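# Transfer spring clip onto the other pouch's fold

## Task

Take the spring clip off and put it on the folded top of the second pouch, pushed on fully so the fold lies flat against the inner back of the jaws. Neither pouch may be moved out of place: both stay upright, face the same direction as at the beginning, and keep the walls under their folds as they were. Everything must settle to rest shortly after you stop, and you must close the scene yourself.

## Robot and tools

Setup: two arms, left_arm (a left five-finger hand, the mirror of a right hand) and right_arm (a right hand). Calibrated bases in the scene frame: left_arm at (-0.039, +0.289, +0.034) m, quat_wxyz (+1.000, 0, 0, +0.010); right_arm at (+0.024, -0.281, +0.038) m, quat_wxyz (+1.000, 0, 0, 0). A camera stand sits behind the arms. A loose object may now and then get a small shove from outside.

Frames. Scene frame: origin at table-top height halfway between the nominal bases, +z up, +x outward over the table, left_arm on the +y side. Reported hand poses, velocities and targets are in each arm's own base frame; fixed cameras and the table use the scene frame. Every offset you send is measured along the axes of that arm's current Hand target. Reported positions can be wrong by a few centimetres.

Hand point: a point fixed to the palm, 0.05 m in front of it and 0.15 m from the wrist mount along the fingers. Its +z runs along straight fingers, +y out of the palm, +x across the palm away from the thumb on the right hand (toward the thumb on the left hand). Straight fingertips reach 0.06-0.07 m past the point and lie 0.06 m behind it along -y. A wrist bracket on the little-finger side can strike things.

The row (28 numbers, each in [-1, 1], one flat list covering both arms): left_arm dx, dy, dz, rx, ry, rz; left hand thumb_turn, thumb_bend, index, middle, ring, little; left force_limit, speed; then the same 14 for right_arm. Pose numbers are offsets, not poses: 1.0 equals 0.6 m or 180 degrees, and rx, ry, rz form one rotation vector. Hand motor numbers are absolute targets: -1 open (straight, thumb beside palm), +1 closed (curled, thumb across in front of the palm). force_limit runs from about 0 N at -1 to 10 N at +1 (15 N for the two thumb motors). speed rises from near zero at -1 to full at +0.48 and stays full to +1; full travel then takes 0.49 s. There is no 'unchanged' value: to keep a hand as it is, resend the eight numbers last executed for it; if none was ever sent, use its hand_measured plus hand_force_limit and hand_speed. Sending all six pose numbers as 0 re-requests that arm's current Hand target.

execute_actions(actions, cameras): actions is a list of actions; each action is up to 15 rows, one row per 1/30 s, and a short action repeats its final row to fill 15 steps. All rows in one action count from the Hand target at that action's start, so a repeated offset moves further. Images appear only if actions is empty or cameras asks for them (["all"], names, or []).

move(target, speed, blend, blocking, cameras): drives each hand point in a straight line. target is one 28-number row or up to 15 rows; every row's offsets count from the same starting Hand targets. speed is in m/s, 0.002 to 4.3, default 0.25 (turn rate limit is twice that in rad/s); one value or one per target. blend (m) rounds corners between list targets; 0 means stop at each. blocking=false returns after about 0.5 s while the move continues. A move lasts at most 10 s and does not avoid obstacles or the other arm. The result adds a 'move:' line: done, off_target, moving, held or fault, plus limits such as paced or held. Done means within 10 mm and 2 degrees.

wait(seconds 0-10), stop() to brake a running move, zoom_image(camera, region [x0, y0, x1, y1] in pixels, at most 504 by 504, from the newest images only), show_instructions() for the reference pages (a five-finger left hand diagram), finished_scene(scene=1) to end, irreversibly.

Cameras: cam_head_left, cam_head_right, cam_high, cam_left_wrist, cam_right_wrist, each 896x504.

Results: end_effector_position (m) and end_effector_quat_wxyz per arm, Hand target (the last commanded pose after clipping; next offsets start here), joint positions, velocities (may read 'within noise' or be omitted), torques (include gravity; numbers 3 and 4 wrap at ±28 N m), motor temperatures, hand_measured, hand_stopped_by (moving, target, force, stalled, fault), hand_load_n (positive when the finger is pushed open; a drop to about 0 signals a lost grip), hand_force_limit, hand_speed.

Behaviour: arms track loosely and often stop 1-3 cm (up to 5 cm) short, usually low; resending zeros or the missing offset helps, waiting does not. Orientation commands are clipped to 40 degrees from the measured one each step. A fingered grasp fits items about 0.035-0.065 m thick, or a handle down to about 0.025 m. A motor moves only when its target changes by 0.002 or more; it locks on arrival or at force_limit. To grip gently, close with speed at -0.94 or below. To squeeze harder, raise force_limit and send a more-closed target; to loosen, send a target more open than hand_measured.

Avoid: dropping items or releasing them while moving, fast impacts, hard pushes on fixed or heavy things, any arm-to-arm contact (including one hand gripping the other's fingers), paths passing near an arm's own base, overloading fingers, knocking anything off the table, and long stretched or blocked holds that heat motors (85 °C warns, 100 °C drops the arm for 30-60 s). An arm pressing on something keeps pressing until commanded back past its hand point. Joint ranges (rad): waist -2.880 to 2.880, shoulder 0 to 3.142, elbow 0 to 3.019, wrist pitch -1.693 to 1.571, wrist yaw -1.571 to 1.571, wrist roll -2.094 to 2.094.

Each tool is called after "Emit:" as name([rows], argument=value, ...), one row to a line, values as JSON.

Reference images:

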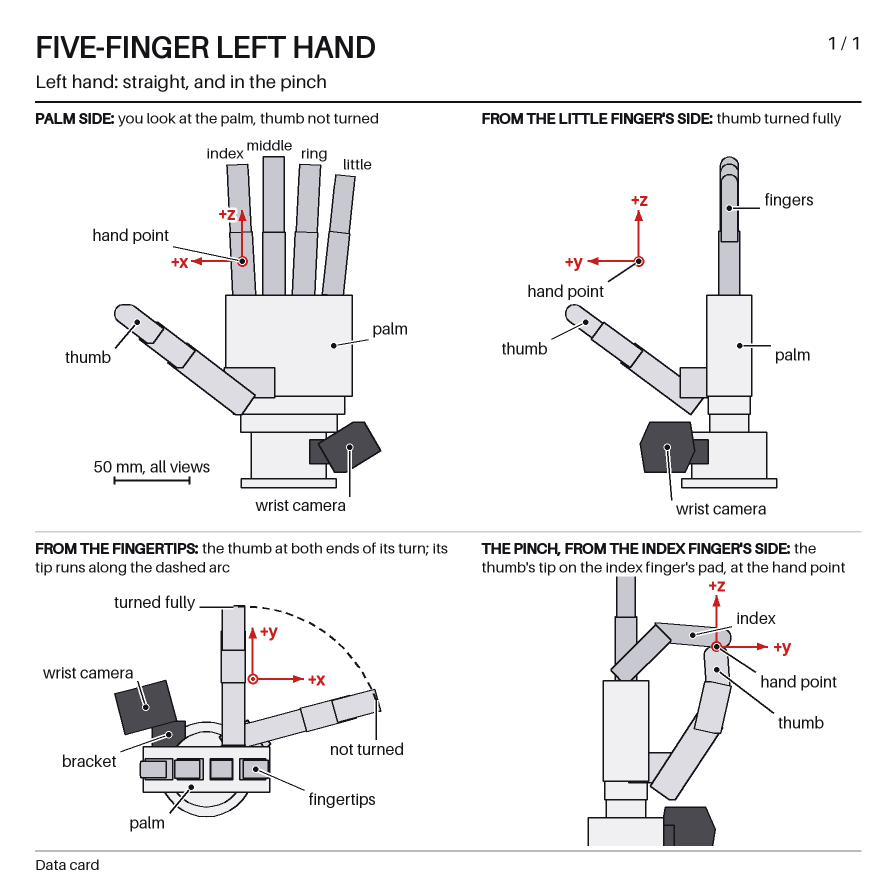

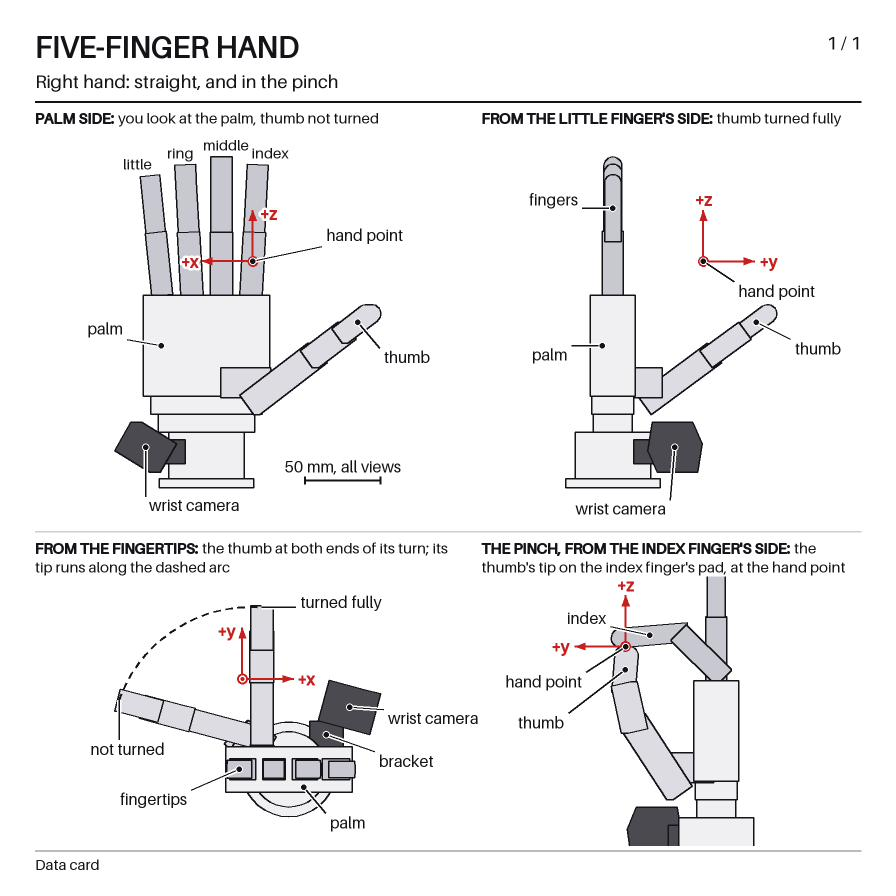

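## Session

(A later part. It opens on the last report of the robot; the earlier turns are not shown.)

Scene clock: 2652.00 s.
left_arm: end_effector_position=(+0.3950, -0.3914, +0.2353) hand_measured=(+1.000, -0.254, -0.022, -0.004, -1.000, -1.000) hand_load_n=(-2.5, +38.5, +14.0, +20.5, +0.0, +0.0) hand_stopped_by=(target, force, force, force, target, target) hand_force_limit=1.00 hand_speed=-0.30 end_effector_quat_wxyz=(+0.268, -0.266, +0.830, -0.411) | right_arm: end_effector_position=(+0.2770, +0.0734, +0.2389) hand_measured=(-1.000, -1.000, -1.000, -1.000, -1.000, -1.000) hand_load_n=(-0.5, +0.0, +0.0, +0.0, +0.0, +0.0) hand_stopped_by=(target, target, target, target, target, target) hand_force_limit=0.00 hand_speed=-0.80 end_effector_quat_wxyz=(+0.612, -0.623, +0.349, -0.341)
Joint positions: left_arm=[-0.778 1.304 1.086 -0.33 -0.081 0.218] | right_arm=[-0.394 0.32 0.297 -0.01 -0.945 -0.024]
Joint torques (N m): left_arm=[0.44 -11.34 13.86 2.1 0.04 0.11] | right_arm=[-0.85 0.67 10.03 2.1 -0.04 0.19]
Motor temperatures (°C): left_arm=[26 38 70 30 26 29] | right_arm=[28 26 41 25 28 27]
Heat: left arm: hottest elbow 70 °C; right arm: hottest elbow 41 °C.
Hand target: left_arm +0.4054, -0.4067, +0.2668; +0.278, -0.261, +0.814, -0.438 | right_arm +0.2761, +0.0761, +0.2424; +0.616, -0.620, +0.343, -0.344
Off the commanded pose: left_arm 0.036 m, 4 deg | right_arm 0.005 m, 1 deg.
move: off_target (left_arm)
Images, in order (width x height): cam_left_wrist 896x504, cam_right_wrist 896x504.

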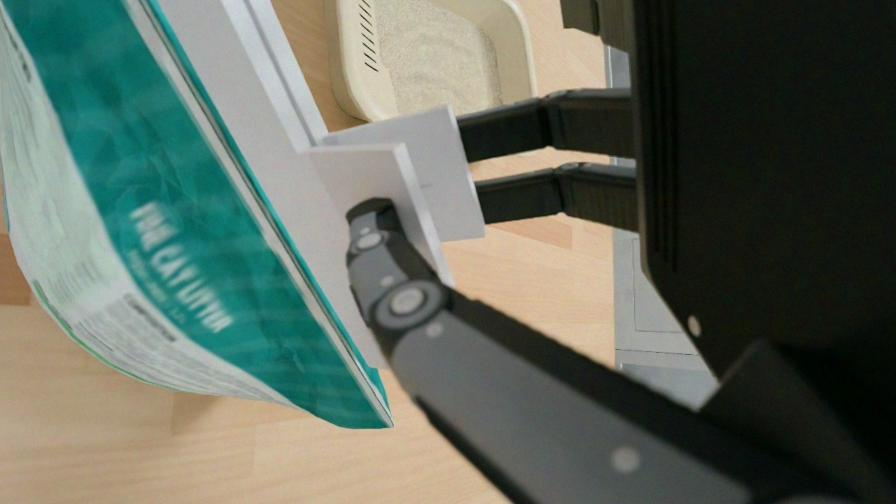

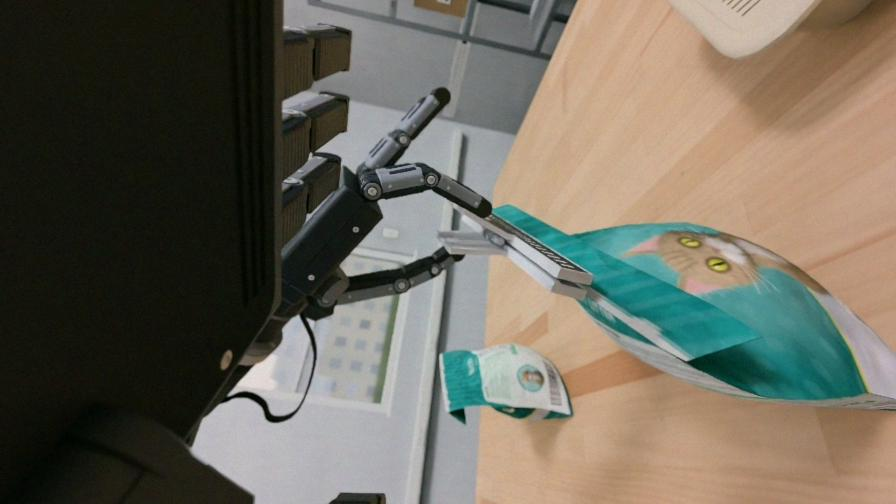

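Emit:
move(target=[-0.0112,-0.0429,-0.0231,0,0,0,1,0.1,0.28,0.35,-1,-1,1.0,-0.3,0,0,0,0,0,0,-1,-1,-1,-1,-1,-1,0,-0.8], speed=0.1, cameras=["cam_right_wrist","cam_left_wrist","cam_high"])

Scene clock: 2663.37 s.
left_arm: end_effector_position=(+0.4006, -0.3969, +0.2668) hand_measured=(+1.000, -0.254, -0.022, -0.004, -1.000, -1.000) hand_load_n=(-2.5, +38.5, +14.0, +20.5, +0.0, +0.0) hand_stopped_by=(target, force, force, force, target, target) hand_force_limit=1.00 hand_speed=-0.30 end_effector_quat_wxyz=(+0.272, -0.265, +0.824, -0.419) | right_arm: end_effector_position=(+0.2770, +0.0734, +0.2389) hand_measured=(-1.000, -1.000, -1.000, -1.000, -1.000, -1.000) hand_load_n=(-0.5, +0.0, +0.0, +0.0, +0.0, +0.0) hand_stopped_by=(target, target, target, target, target, target) hand_force_limit=0.00 hand_speed=-0.80 end_effector_quat_wxyz=(+0.612, -0.623, +0.349, -0.341)
Joint positions: left_arm=[-0.778 1.3 1.155 -0.38 -0.081 0.218] | right_arm=[-0.394 0.32 0.297 -0.01 -0.945 -0.024]
Joint torques (N m): left_arm=[0.44 -11.63 14.19 1.1 0.07 0.11] | right_arm=[-0.38 1.03 9.83 2.04 0 0.18]
Motor temperatures (°C): left_arm=[26 38 67 30 26 29] | right_arm=[28 26 41 25 28 27]
Heat: left arm: hottest elbow 67 °C; right arm: hottest elbow 41 °C.
Hand target: left_arm +0.4053, -0.4066, +0.2967; +0.278, -0.261, +0.814, -0.438 | right_arm +0.2761, +0.0761, +0.2424; +0.616, -0.620, +0.343, -0.344
Off the commanded pose: left_arm 0.032 m, 3 deg | right_arm 0.005 m, 1 deg.
move: off_target (left_arm)
Images, in order (width x height): cam_high 896x504, cam_left_wrist 896x504, cam_right_wrist 896x504.

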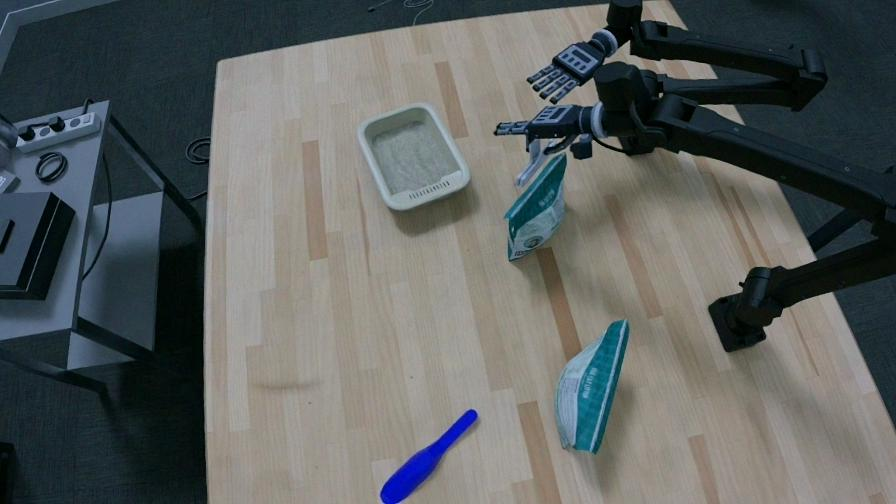

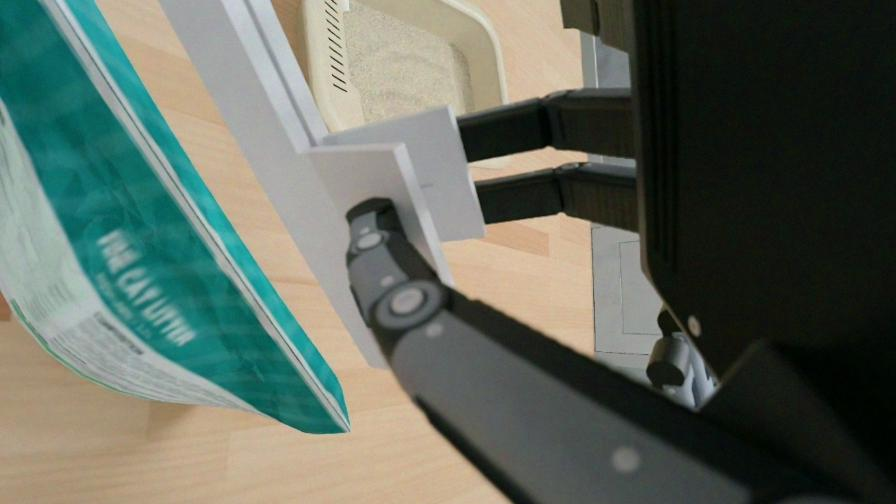

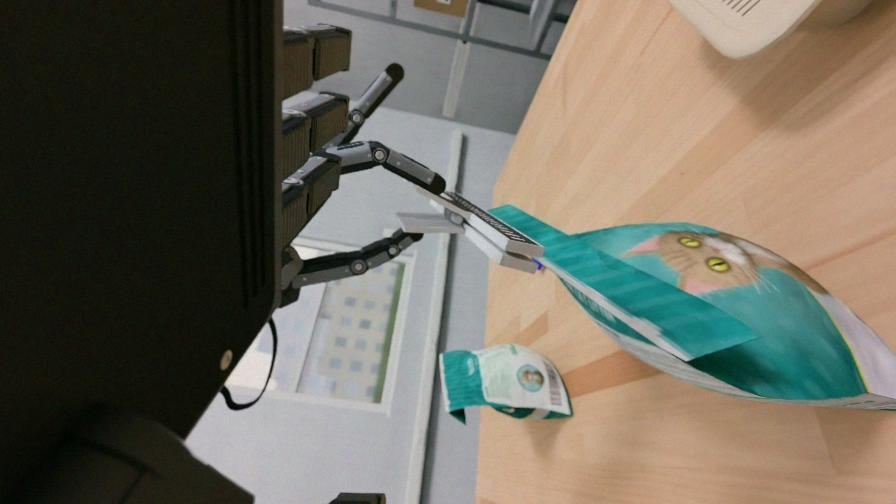

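Emit:
move([
  [-0.0280,-0.1073,-0.0577,0,0,0,1,0.1,0.28,0.35,-1,-1,1.0,-0.3,0,0,0,0,0,0,-1,-1,-1,-1,-1,-1,0,-0.8],
  [-0.5352,0.1842,-0.4190,0,0,0,1,0.1,0.28,0.35,-1,-1,1.0,-0.3,0,0,0,0,0,0,-1,-1,-1,-1,-1,-1,0,-0.8],
], speed=0.12, blend=[0.03,0], cameras=["all"])

Scene clock: 2710.53 s.
left_arm: end_effector_position=(+0.4347, +0.0000, +0.3700) hand_measured=(+1.000, -0.254, -0.022, -0.004, -1.000, -1.000) hand_load_n=(-2.0, +38.5, +14.0, +20.5, +0.0, +0.0) hand_stopped_by=(target, force, force, force, target, target) hand_force_limit=1.00 hand_speed=-0.30 end_effector_quat_wxyz=(+0.263, -0.272, +0.815, -0.438) | right_arm: end_effector_position=(+0.2770, +0.0734, +0.2389) hand_measured=(-1.000, -1.000, -1.000, -1.000, -1.000, -1.000) hand_load_n=(-0.5, +0.0, +0.0, +0.0, +0.0, +0.0) hand_stopped_by=(target, target, target, target, target, target) hand_force_limit=0.00 hand_speed=-0.80 end_effector_quat_wxyz=(+0.612, -0.623, +0.349, -0.341)
Joint positions: left_arm=[0.297 1.146 1.329 -0.975 0.836 0.864] | right_arm=[-0.394 0.32 0.297 -0.01 -0.945 -0.024]
Joint torques (N m): left_arm=[1.55 -7.82 13.6 0.77 0.71 0.25] | right_arm=[-1.03 0.56 9.83 2 0 0.21]
Motor temperatures (°C): left_arm=[26 38 68 30 26 29] | right_arm=[28 26 41 25 28 27]
Heat: left arm: hottest elbow 68 °C; right arm: hottest elbow 41 °C.
Hand target: left_arm +0.4418, +0.0039, +0.3899; +0.278, -0.261, +0.814, -0.438 | right_arm +0.2761, +0.0761, +0.2424; +0.616, -0.620, +0.343, -0.344
Off the commanded pose: left_arm 0.021 m, 2 deg | right_arm 0.005 m, 1 deg.
move: off_target (left_arm)

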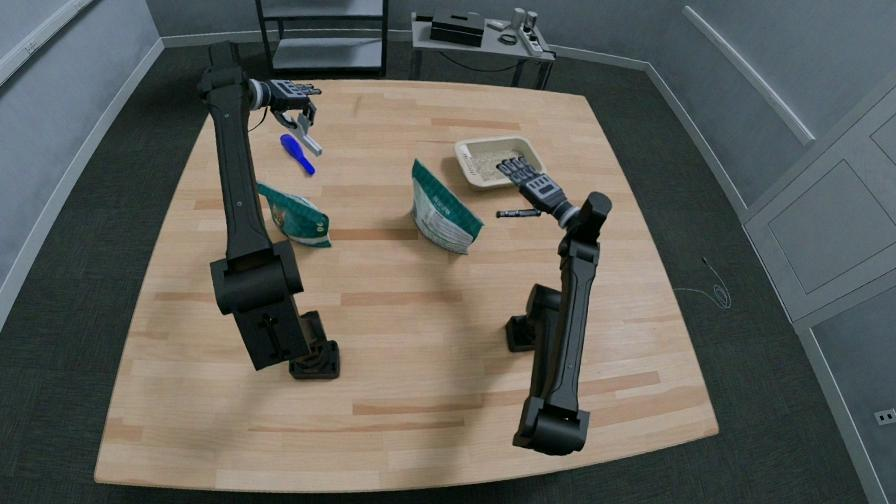

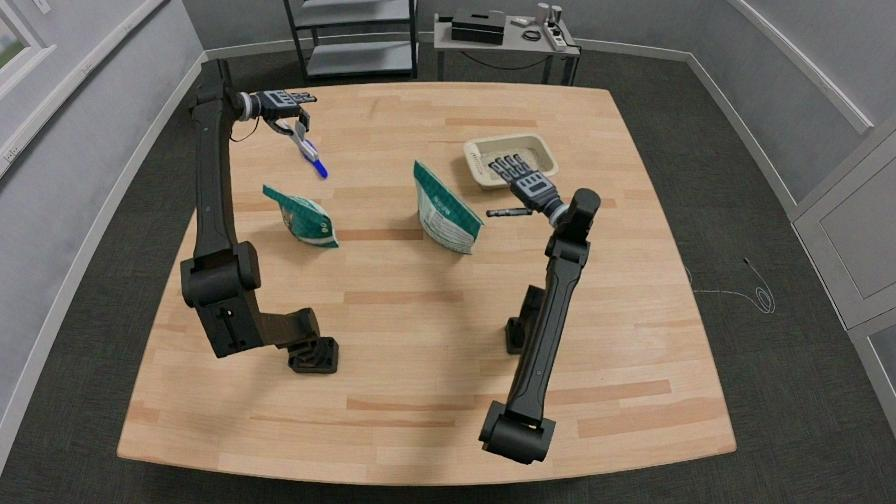

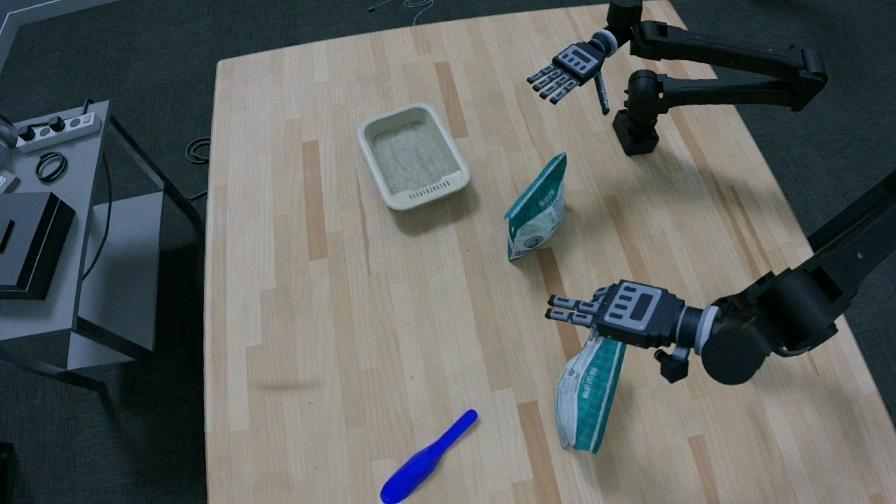

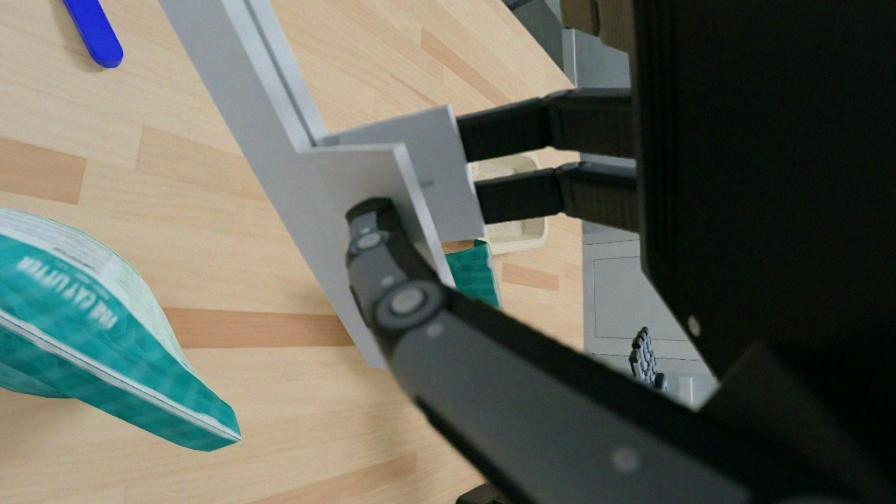

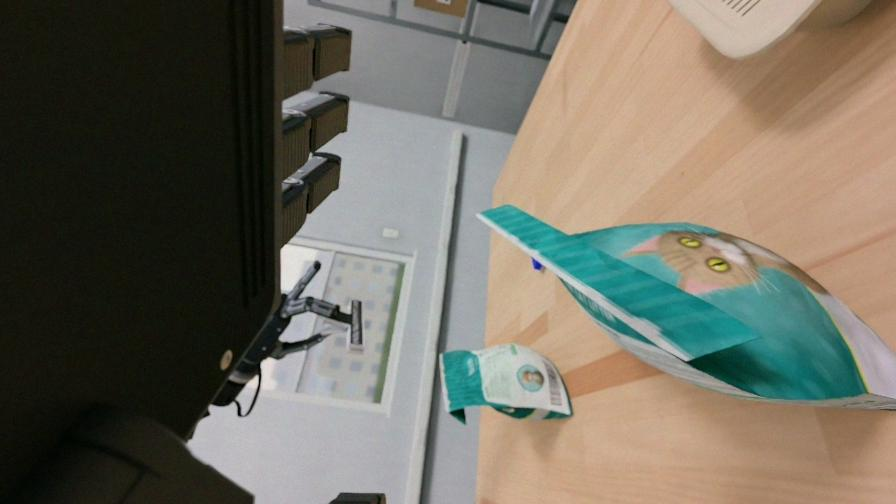

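Emit:
zoom_image(camera="cam_head_left", region=[240, 160, 360, 280])

Emit:
zoom_image(camera="cam_head_right", region=[240, 160, 360, 280])

Emit:
zoom_image(camera="cam_head_left", region=[390, 140, 510, 260])

Emit:
zoom_image(camera="cam_head_right", region=[390, 140, 510, 260])

Scaled by 4.200 from the camera's 896x504 image, which has a finer 1280x720 frame.

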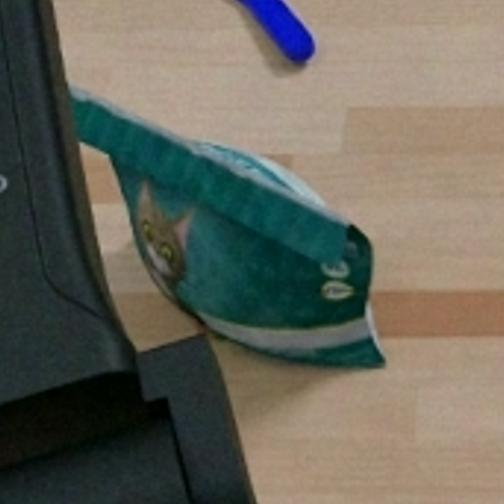

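Scaled by 4.200 from the camera's 896x504 image, which has a finer 1280x720 frame.

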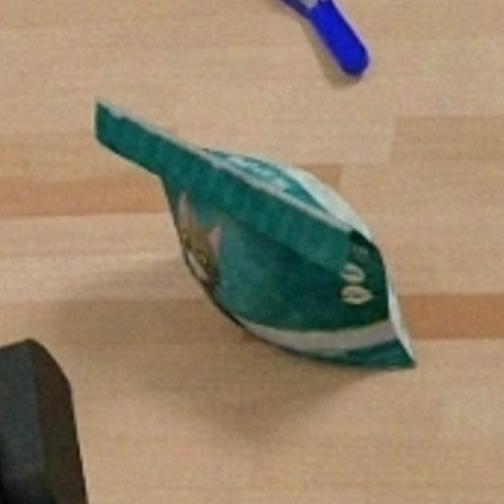

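Scaled by 4.200 from the camera's 896x504 image, which has a finer 1280x720 frame.

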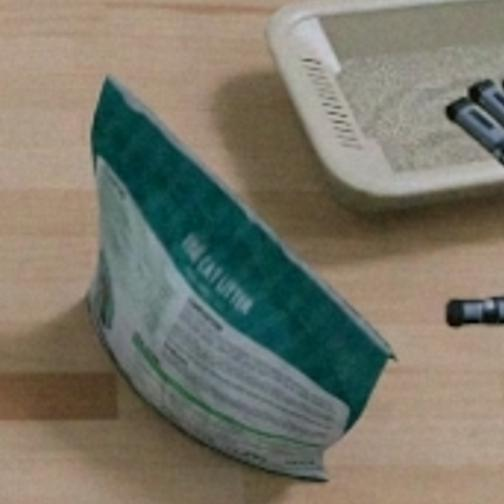

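Scaled by 4.200 from the camera's 896x504 image, which has a finer 1280x720 frame.

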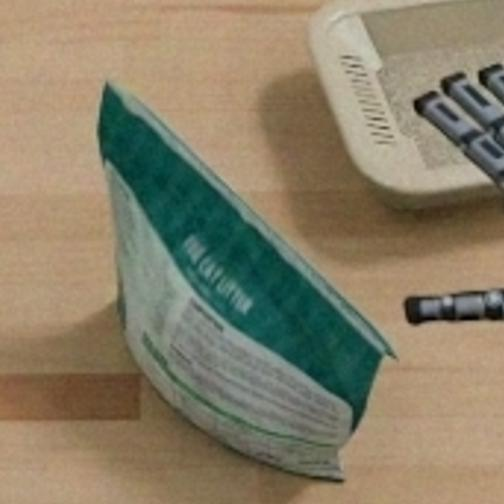

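Emit:
zoom_image(camera="cam_high", region=[560, 170, 720, 330])

Emit:
zoom_image(camera="cam_head_left", region=[320, 220, 480, 380])

Emit:
zoom_image(camera="cam_high", region=[200, 40, 480, 280])

Emit:
zoom_image(camera="cam_head_left", region=[240, 70, 600, 250])

Scaled by 3.150 from the camera's 896x504 image, which has a finer 1280x720 frame.

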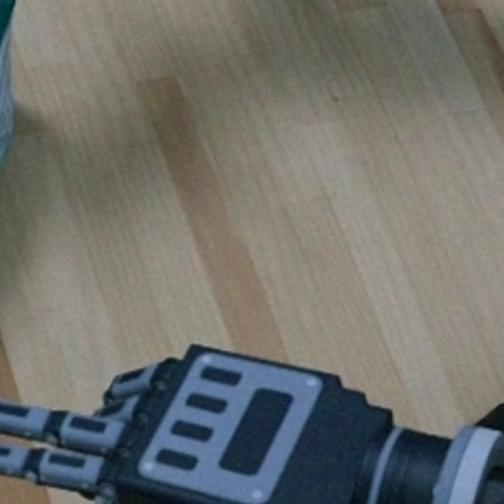

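Scaled by 3.150 from the camera's 896x504 image, which has a finer 1280x720 frame.

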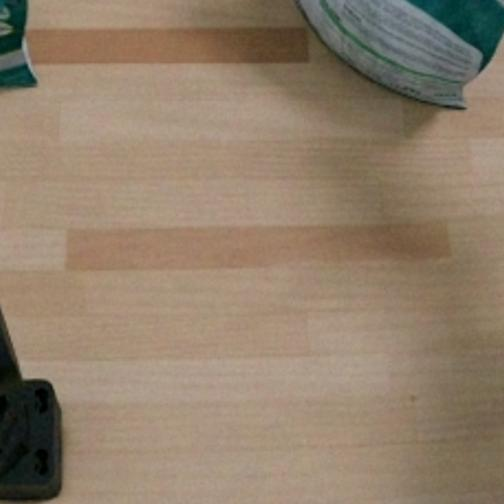

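Scaled by 1.800 from the camera's 896x504 image, which has a finer 1280x720 frame.

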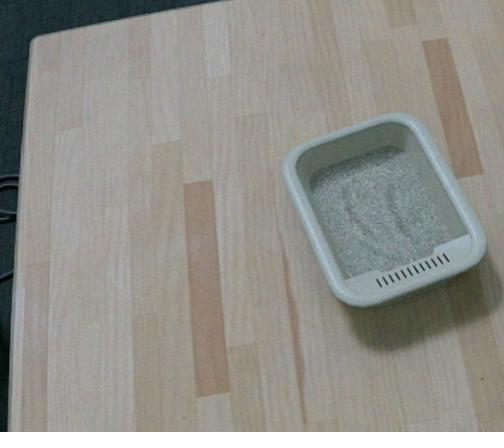

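Scaled by 1.400 from the camera's 896x504 image, which has a finer 1280x720 frame.

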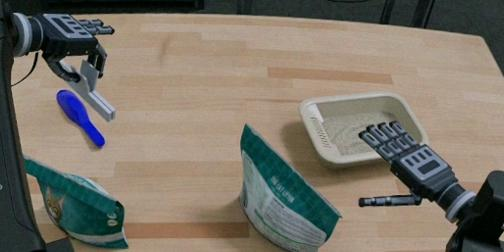

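Emit:
move([
  [0.0118,0.0693,-0.0083,-0.0172,-0.0167,-0.0571,1,0.1,0.28,0.35,-1,-1,1.0,-0.3,-0.26,-0.0833,0.1813,0,-0.0445,0,-1,-1,-1,-1,-1,-1,0,-0.8],
  [0.0235,0.1385,-0.0165,-0.0343,-0.0334,-0.1142,1,0.1,0.28,0.35,-1,-1,1.0,-0.3,-0.5257,0.0173,0.366,0,-0.0889,0,-1,-1,-1,-1,-1,-1,0,-0.8],
], speed=0.12, blend=[0.03,0], cameras=["all"])

Scene clock: 3037.83 s.
left_arm: end_effector_position=(+0.4090, +0.0366, +0.3159) hand_measured=(+1.000, -0.254, -0.022, -0.004, -1.000, -1.000) hand_load_n=(-2.0, +38.5, +14.0, +20.5, +0.0, +0.0) hand_stopped_by=(target, force, force, force, target, target) hand_force_limit=1.00 hand_speed=-0.30 end_effector_quat_wxyz=(+0.213, -0.437, +0.765, -0.422) | right_arm: end_effector_position=(+0.2903, +0.4446, +0.2093) hand_measured=(-1.000, -1.000, -1.000, -1.000, -1.000, -1.000) hand_load_n=(+0.0, +0.0, +0.0, -0.5, +0.0, +0.0) hand_stopped_by=(target, target, target, target, target, target) hand_force_limit=0.00 hand_speed=-0.80 end_effector_quat_wxyz=(+0.641, -0.678, +0.255, -0.255)
Joint positions: left_arm=[0.404 1.123 1.196 -0.951 0.77 0.648] | right_arm=[0.998 1.221 0.587 0.585 0.166 -0.011]
Joint torques (N m): left_arm=[1.49 -8.88 9.31 1.55 0.36 0.02] | right_arm=[-1.14 -5.83 12.38 2.56 0.01 0.17]
Motor temperatures (°C): left_arm=[26 36 72 29 28 29] | right_arm=[28 26 42 25 28 27]
Heat: left arm: hottest elbow 72 °C; right arm: hottest elbow 42 °C.
Hand target: left_arm +0.4100, +0.0399, +0.3201; +0.224, -0.439, +0.761, -0.422 | right_arm +0.2960, +0.4598, +0.2299; +0.658, -0.662, +0.254, -0.254
Off the commanded pose: left_arm 0.005 m, 1 deg | right_arm 0.026 m, 3 deg.
move: off_target (right_arm)

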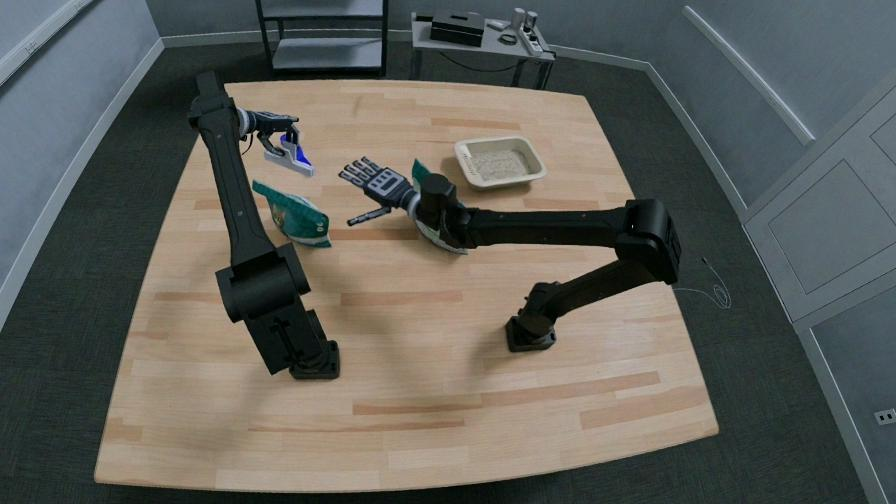

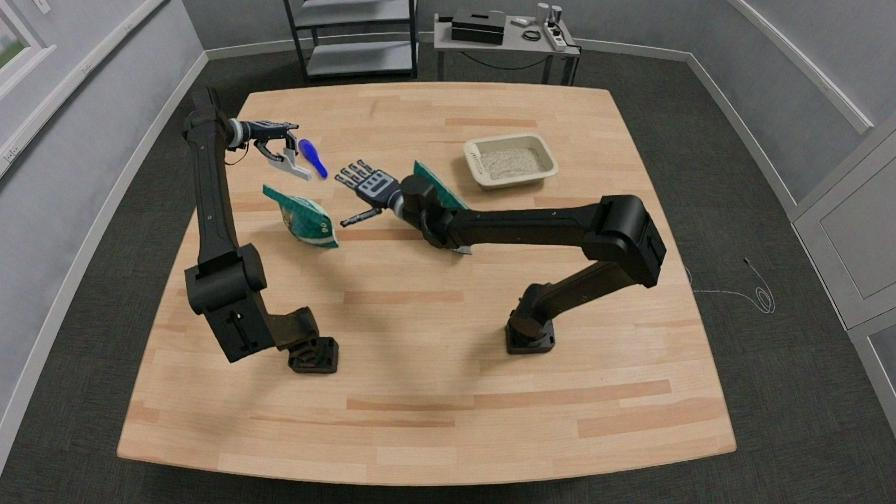

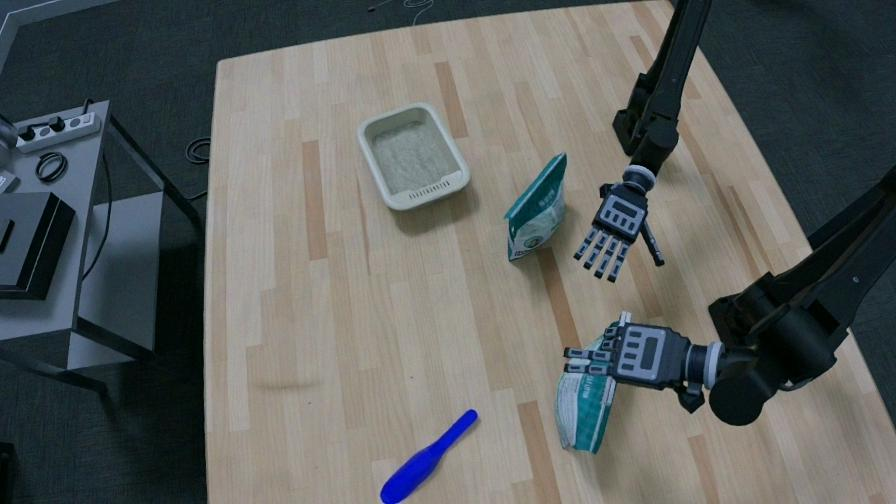

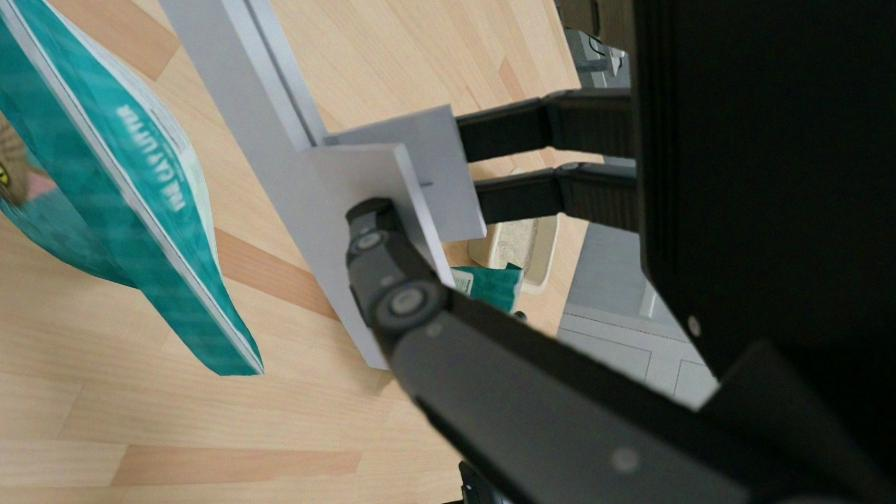

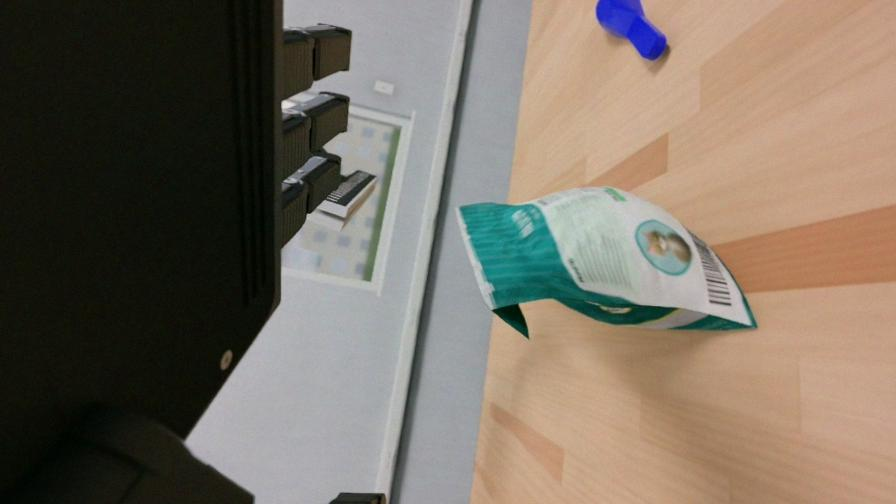

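Emit:
zoom_image(camera="cam_right_wrist", region=[430, 180, 590, 340])

Emit:
zoom_image(camera="cam_right_wrist", region=[280, 140, 480, 340])

Scaled by 3.150 from the camera's 896x504 image, which has a finer 1280x720 frame.

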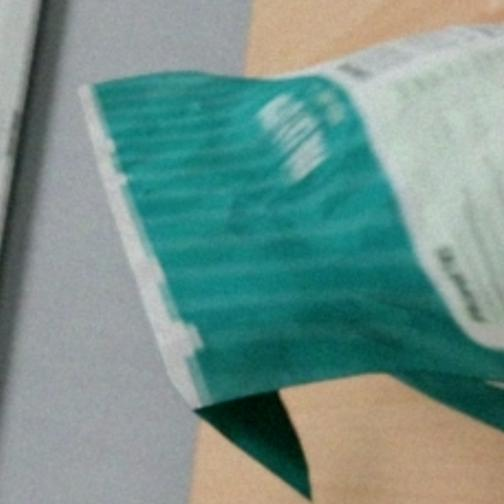

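Scaled by 2.520 from the camera's 896x504 image, which has a finer 1280x720 frame.

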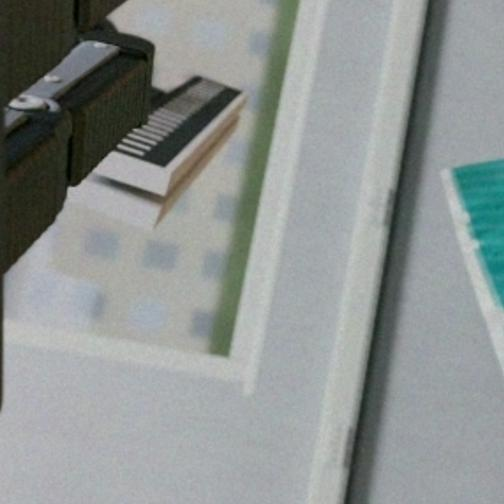

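Emit:
zoom_image(camera="cam_left_wrist", region=[0, 0, 280, 380])

Emit:
zoom_image(camera="cam_left_wrist", region=[150, 0, 510, 380])

Scaled by 1.326 from the camera's 896x504 image, which has a finer 1280x720 frame.

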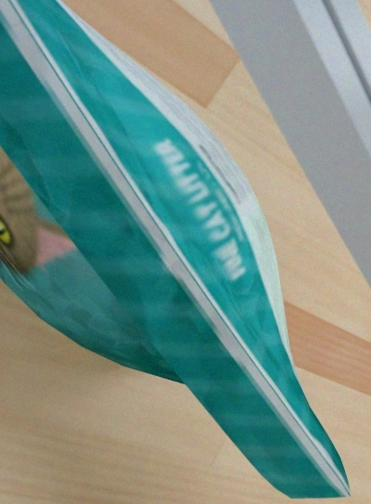

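Scaled by 1.326 from the camera's 896x504 image, which has a finer 1280x720 frame.

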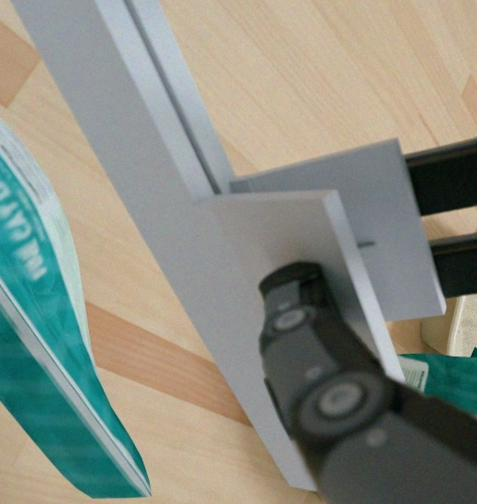

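Emit:
execute_actions(actions=[], cameras=["cam_left_wrist","cam_right_wrist","cam_head_left"])

Scene clock: 3092.40 s.
left_arm: end_effector_position=(+0.4090, +0.0366, +0.3159) hand_measured=(+1.000, -0.254, -0.022, -0.004, -1.000, -1.000) hand_load_n=(-2.5, +38.5, +14.0, +20.5, +0.0, +0.0) hand_stopped_by=(target, force, force, force, target, target) hand_force_limit=1.00 hand_speed=-0.30 end_effector_quat_wxyz=(+0.213, -0.437, +0.765, -0.422) | right_arm: end_effector_position=(+0.2903, +0.4446, +0.2093) hand_measured=(-1.000, -1.000, -1.000, -1.000, -1.000, -1.000) hand_load_n=(+0.0, +0.0, -0.5, +0.0, -0.5, +0.0) hand_stopped_by=(target, target, target, target, target, target) hand_force_limit=0.00 hand_speed=-0.80 end_effector_quat_wxyz=(+0.641, -0.678, +0.255, -0.255)
Joint positions: left_arm=[0.404 1.123 1.196 -0.951 0.77 0.648] | right_arm=[0.998 1.221 0.587 0.585 0.166 -0.011]
Joint velocities: within noise
Joint torques (N m): left_arm=[1.55 -8.88 9.25 1.62 0.39 0.02] | right_arm=[-0.79 -6.07 12.36 2.5 -0.01 0.14]
Motor temperatures (°C): left_arm=[26 36 66 29 28 29] | right_arm=[28 26 46 25 28 27]
Heat: left arm: hottest elbow 66 °C; right arm: hottest elbow 46 °C.
Hand target: left_arm +0.4100, +0.0399, +0.3201; +0.224, -0.438, +0.761, -0.422 | right_arm +0.2960, +0.4598, +0.2299; +0.658, -0.662, +0.254, -0.254
Off the commanded pose: left_arm 0.005 m, 1 deg | right_arm 0.026 m, 3 deg.
Images, in order (width x height): cam_head_left 896x504, cam_left_wrist 896x504, cam_right_wrist 896x504.

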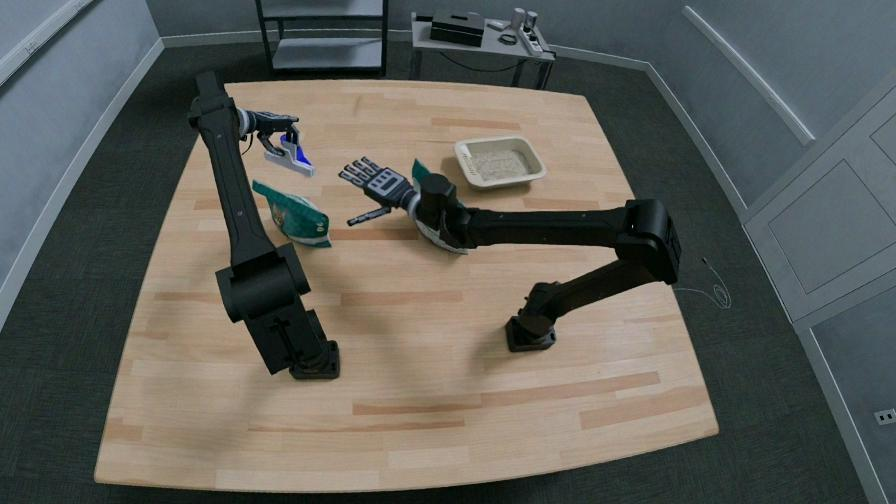

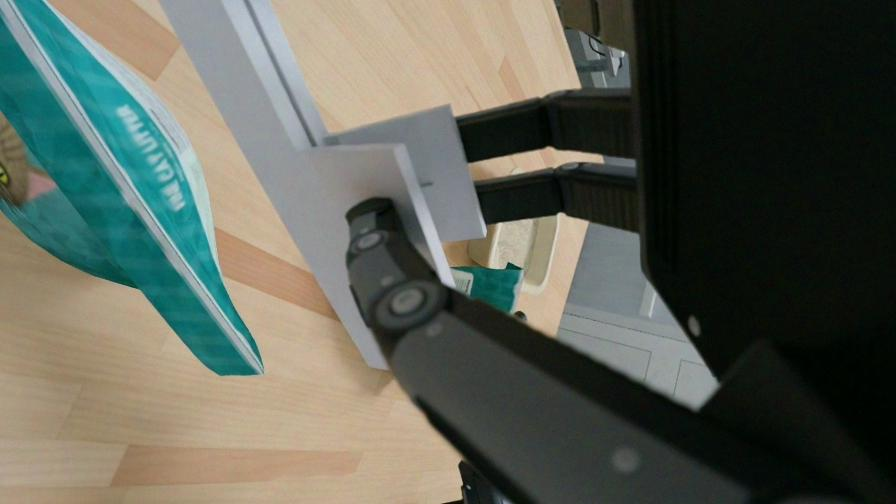

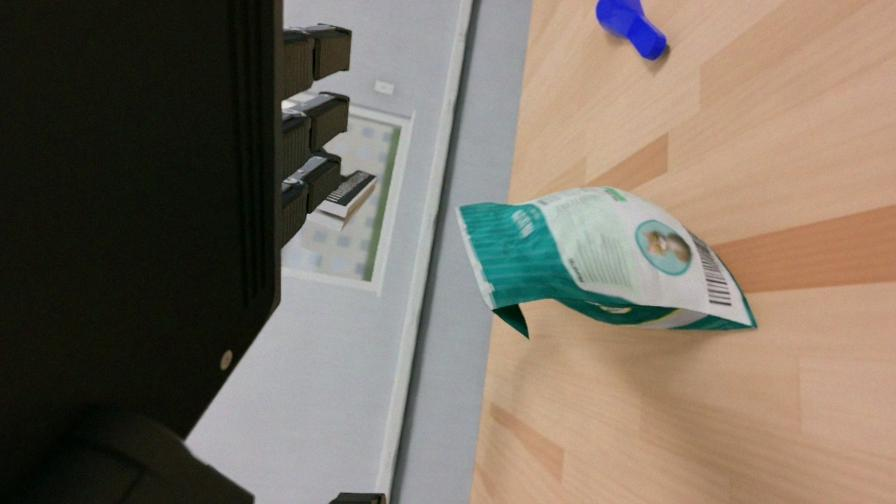

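Emit:
zoom_image(camera="cam_left_wrist", region=[0, 0, 448, 504])

Emit:
zoom_image(camera="cam_right_wrist", region=[280, 100, 784, 400])

Scaled by 1.000.

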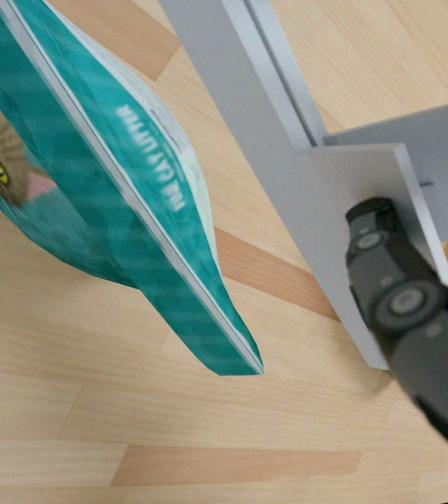

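Scaled by 1.000.

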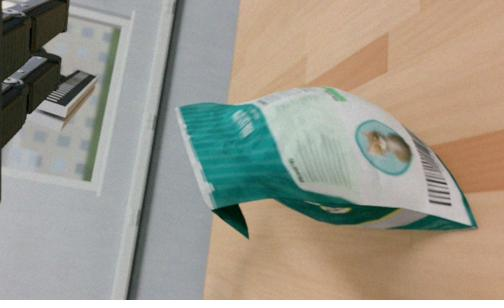

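Emit:
move(target=[-0.0048,0.1210,0.0308,0.1106,0.0156,0.0067,1,0.1,0.28,0.35,-1,-1,1.0,-0.3,0,0,0,0,0,0,-1,-1,-1,-1,-1,-1,0,-0.8], speed=0.06, cameras=["cam_left_wrist","cam_right_wrist","cam_head_left"])

Scene clock: 3193.63 s.
left_arm: end_effector_position=(+0.3898, +0.0508, +0.2445) hand_measured=(+1.000, -0.254, -0.022, -0.004, -1.000, -1.000) hand_load_n=(-2.5, +39.0, +14.0, +20.5, +0.0, +0.0) hand_stopped_by=(target, force, force, force, target, target) hand_force_limit=1.00 hand_speed=-0.30 end_effector_quat_wxyz=(+0.274, -0.377, +0.689, -0.555) | right_arm: end_effector_position=(+0.2903, +0.4446, +0.2093) hand_measured=(-1.000, -1.000, -1.000, -1.000, -1.000, -1.000) hand_load_n=(+0.0, +0.0, +0.0, +0.0, +0.0, +0.0) hand_stopped_by=(target, target, target, target, target, target) hand_force_limit=0.00 hand_speed=-0.80 end_effector_quat_wxyz=(+0.641, -0.678, +0.255, -0.255)
Joint positions: left_arm=[0.593 1.046 0.771 -0.317 1.137 0.506] | right_arm=[0.998 1.221 0.587 0.585 0.166 -0.011]
Joint torques (N m): left_arm=[1.73 -7.94 9.13 1.65 0.69 0.02] | right_arm=[-0.79 -6.36 12.34 2.28 0.03 0.19]
Motor temperatures (°C): left_arm=[26 36 61 29 28 29] | right_arm=[28 26 48 25 28 27]
Heat: left arm: hottest elbow 61 °C; right arm: hottest elbow 48 °C.
Hand target: left_arm +0.3898, +0.0529, +0.2489; +0.282, -0.375, +0.686, -0.556 | right_arm +0.2960, +0.4598, +0.2299; +0.658, -0.662, +0.254, -0.254
Off the commanded pose: left_arm 0.005 m, 1 deg | right_arm 0.026 m, 3 deg.
move: off_target (right_arm)
Images, in order (width x height): cam_head_left 896x504, cam_left_wrist 896x504, cam_right_wrist 896x504.

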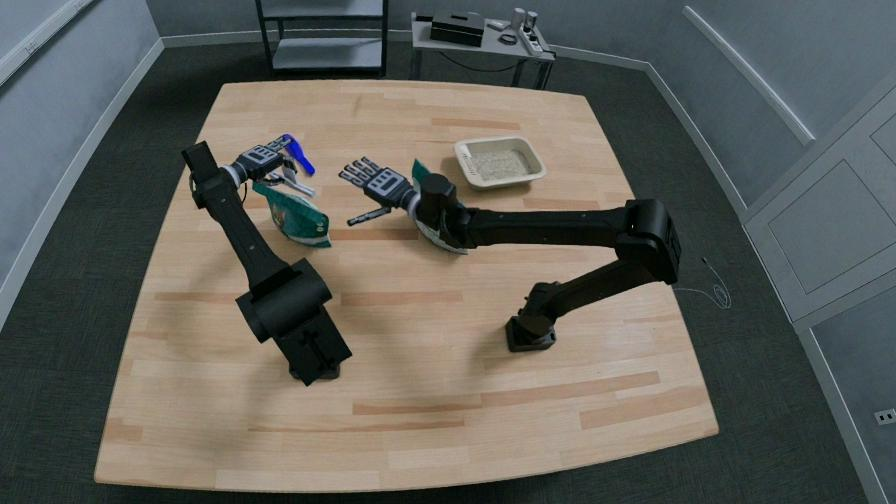

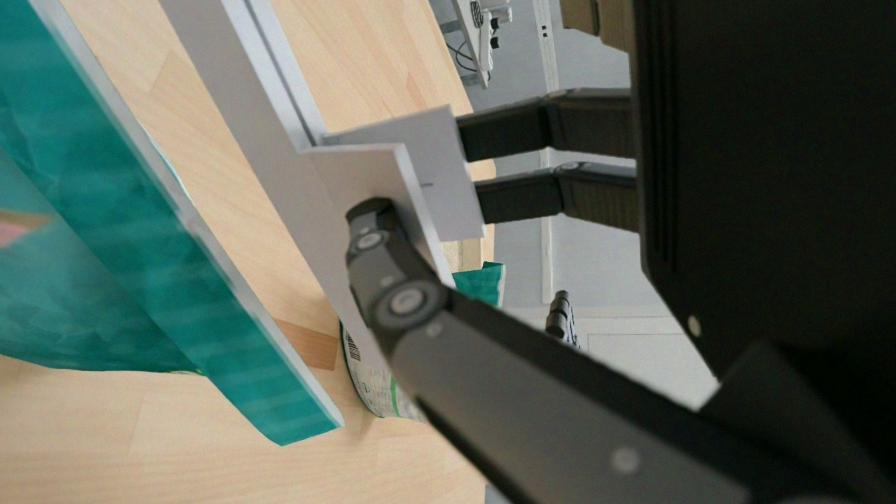

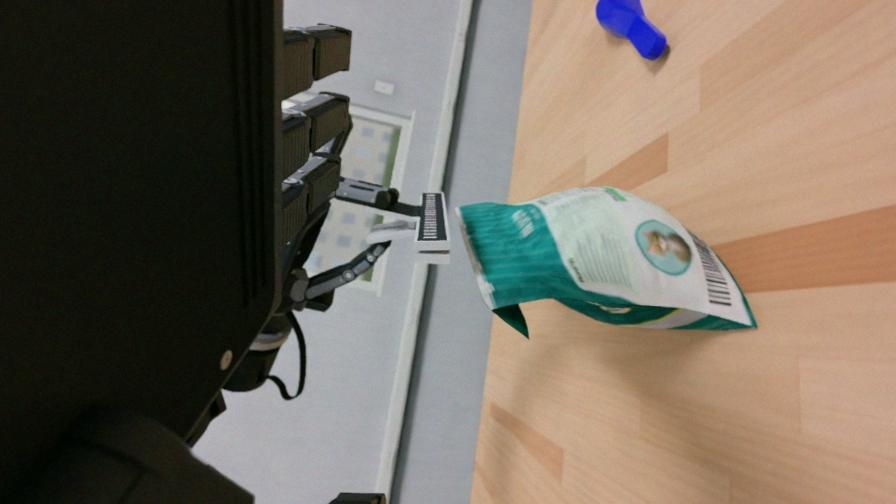

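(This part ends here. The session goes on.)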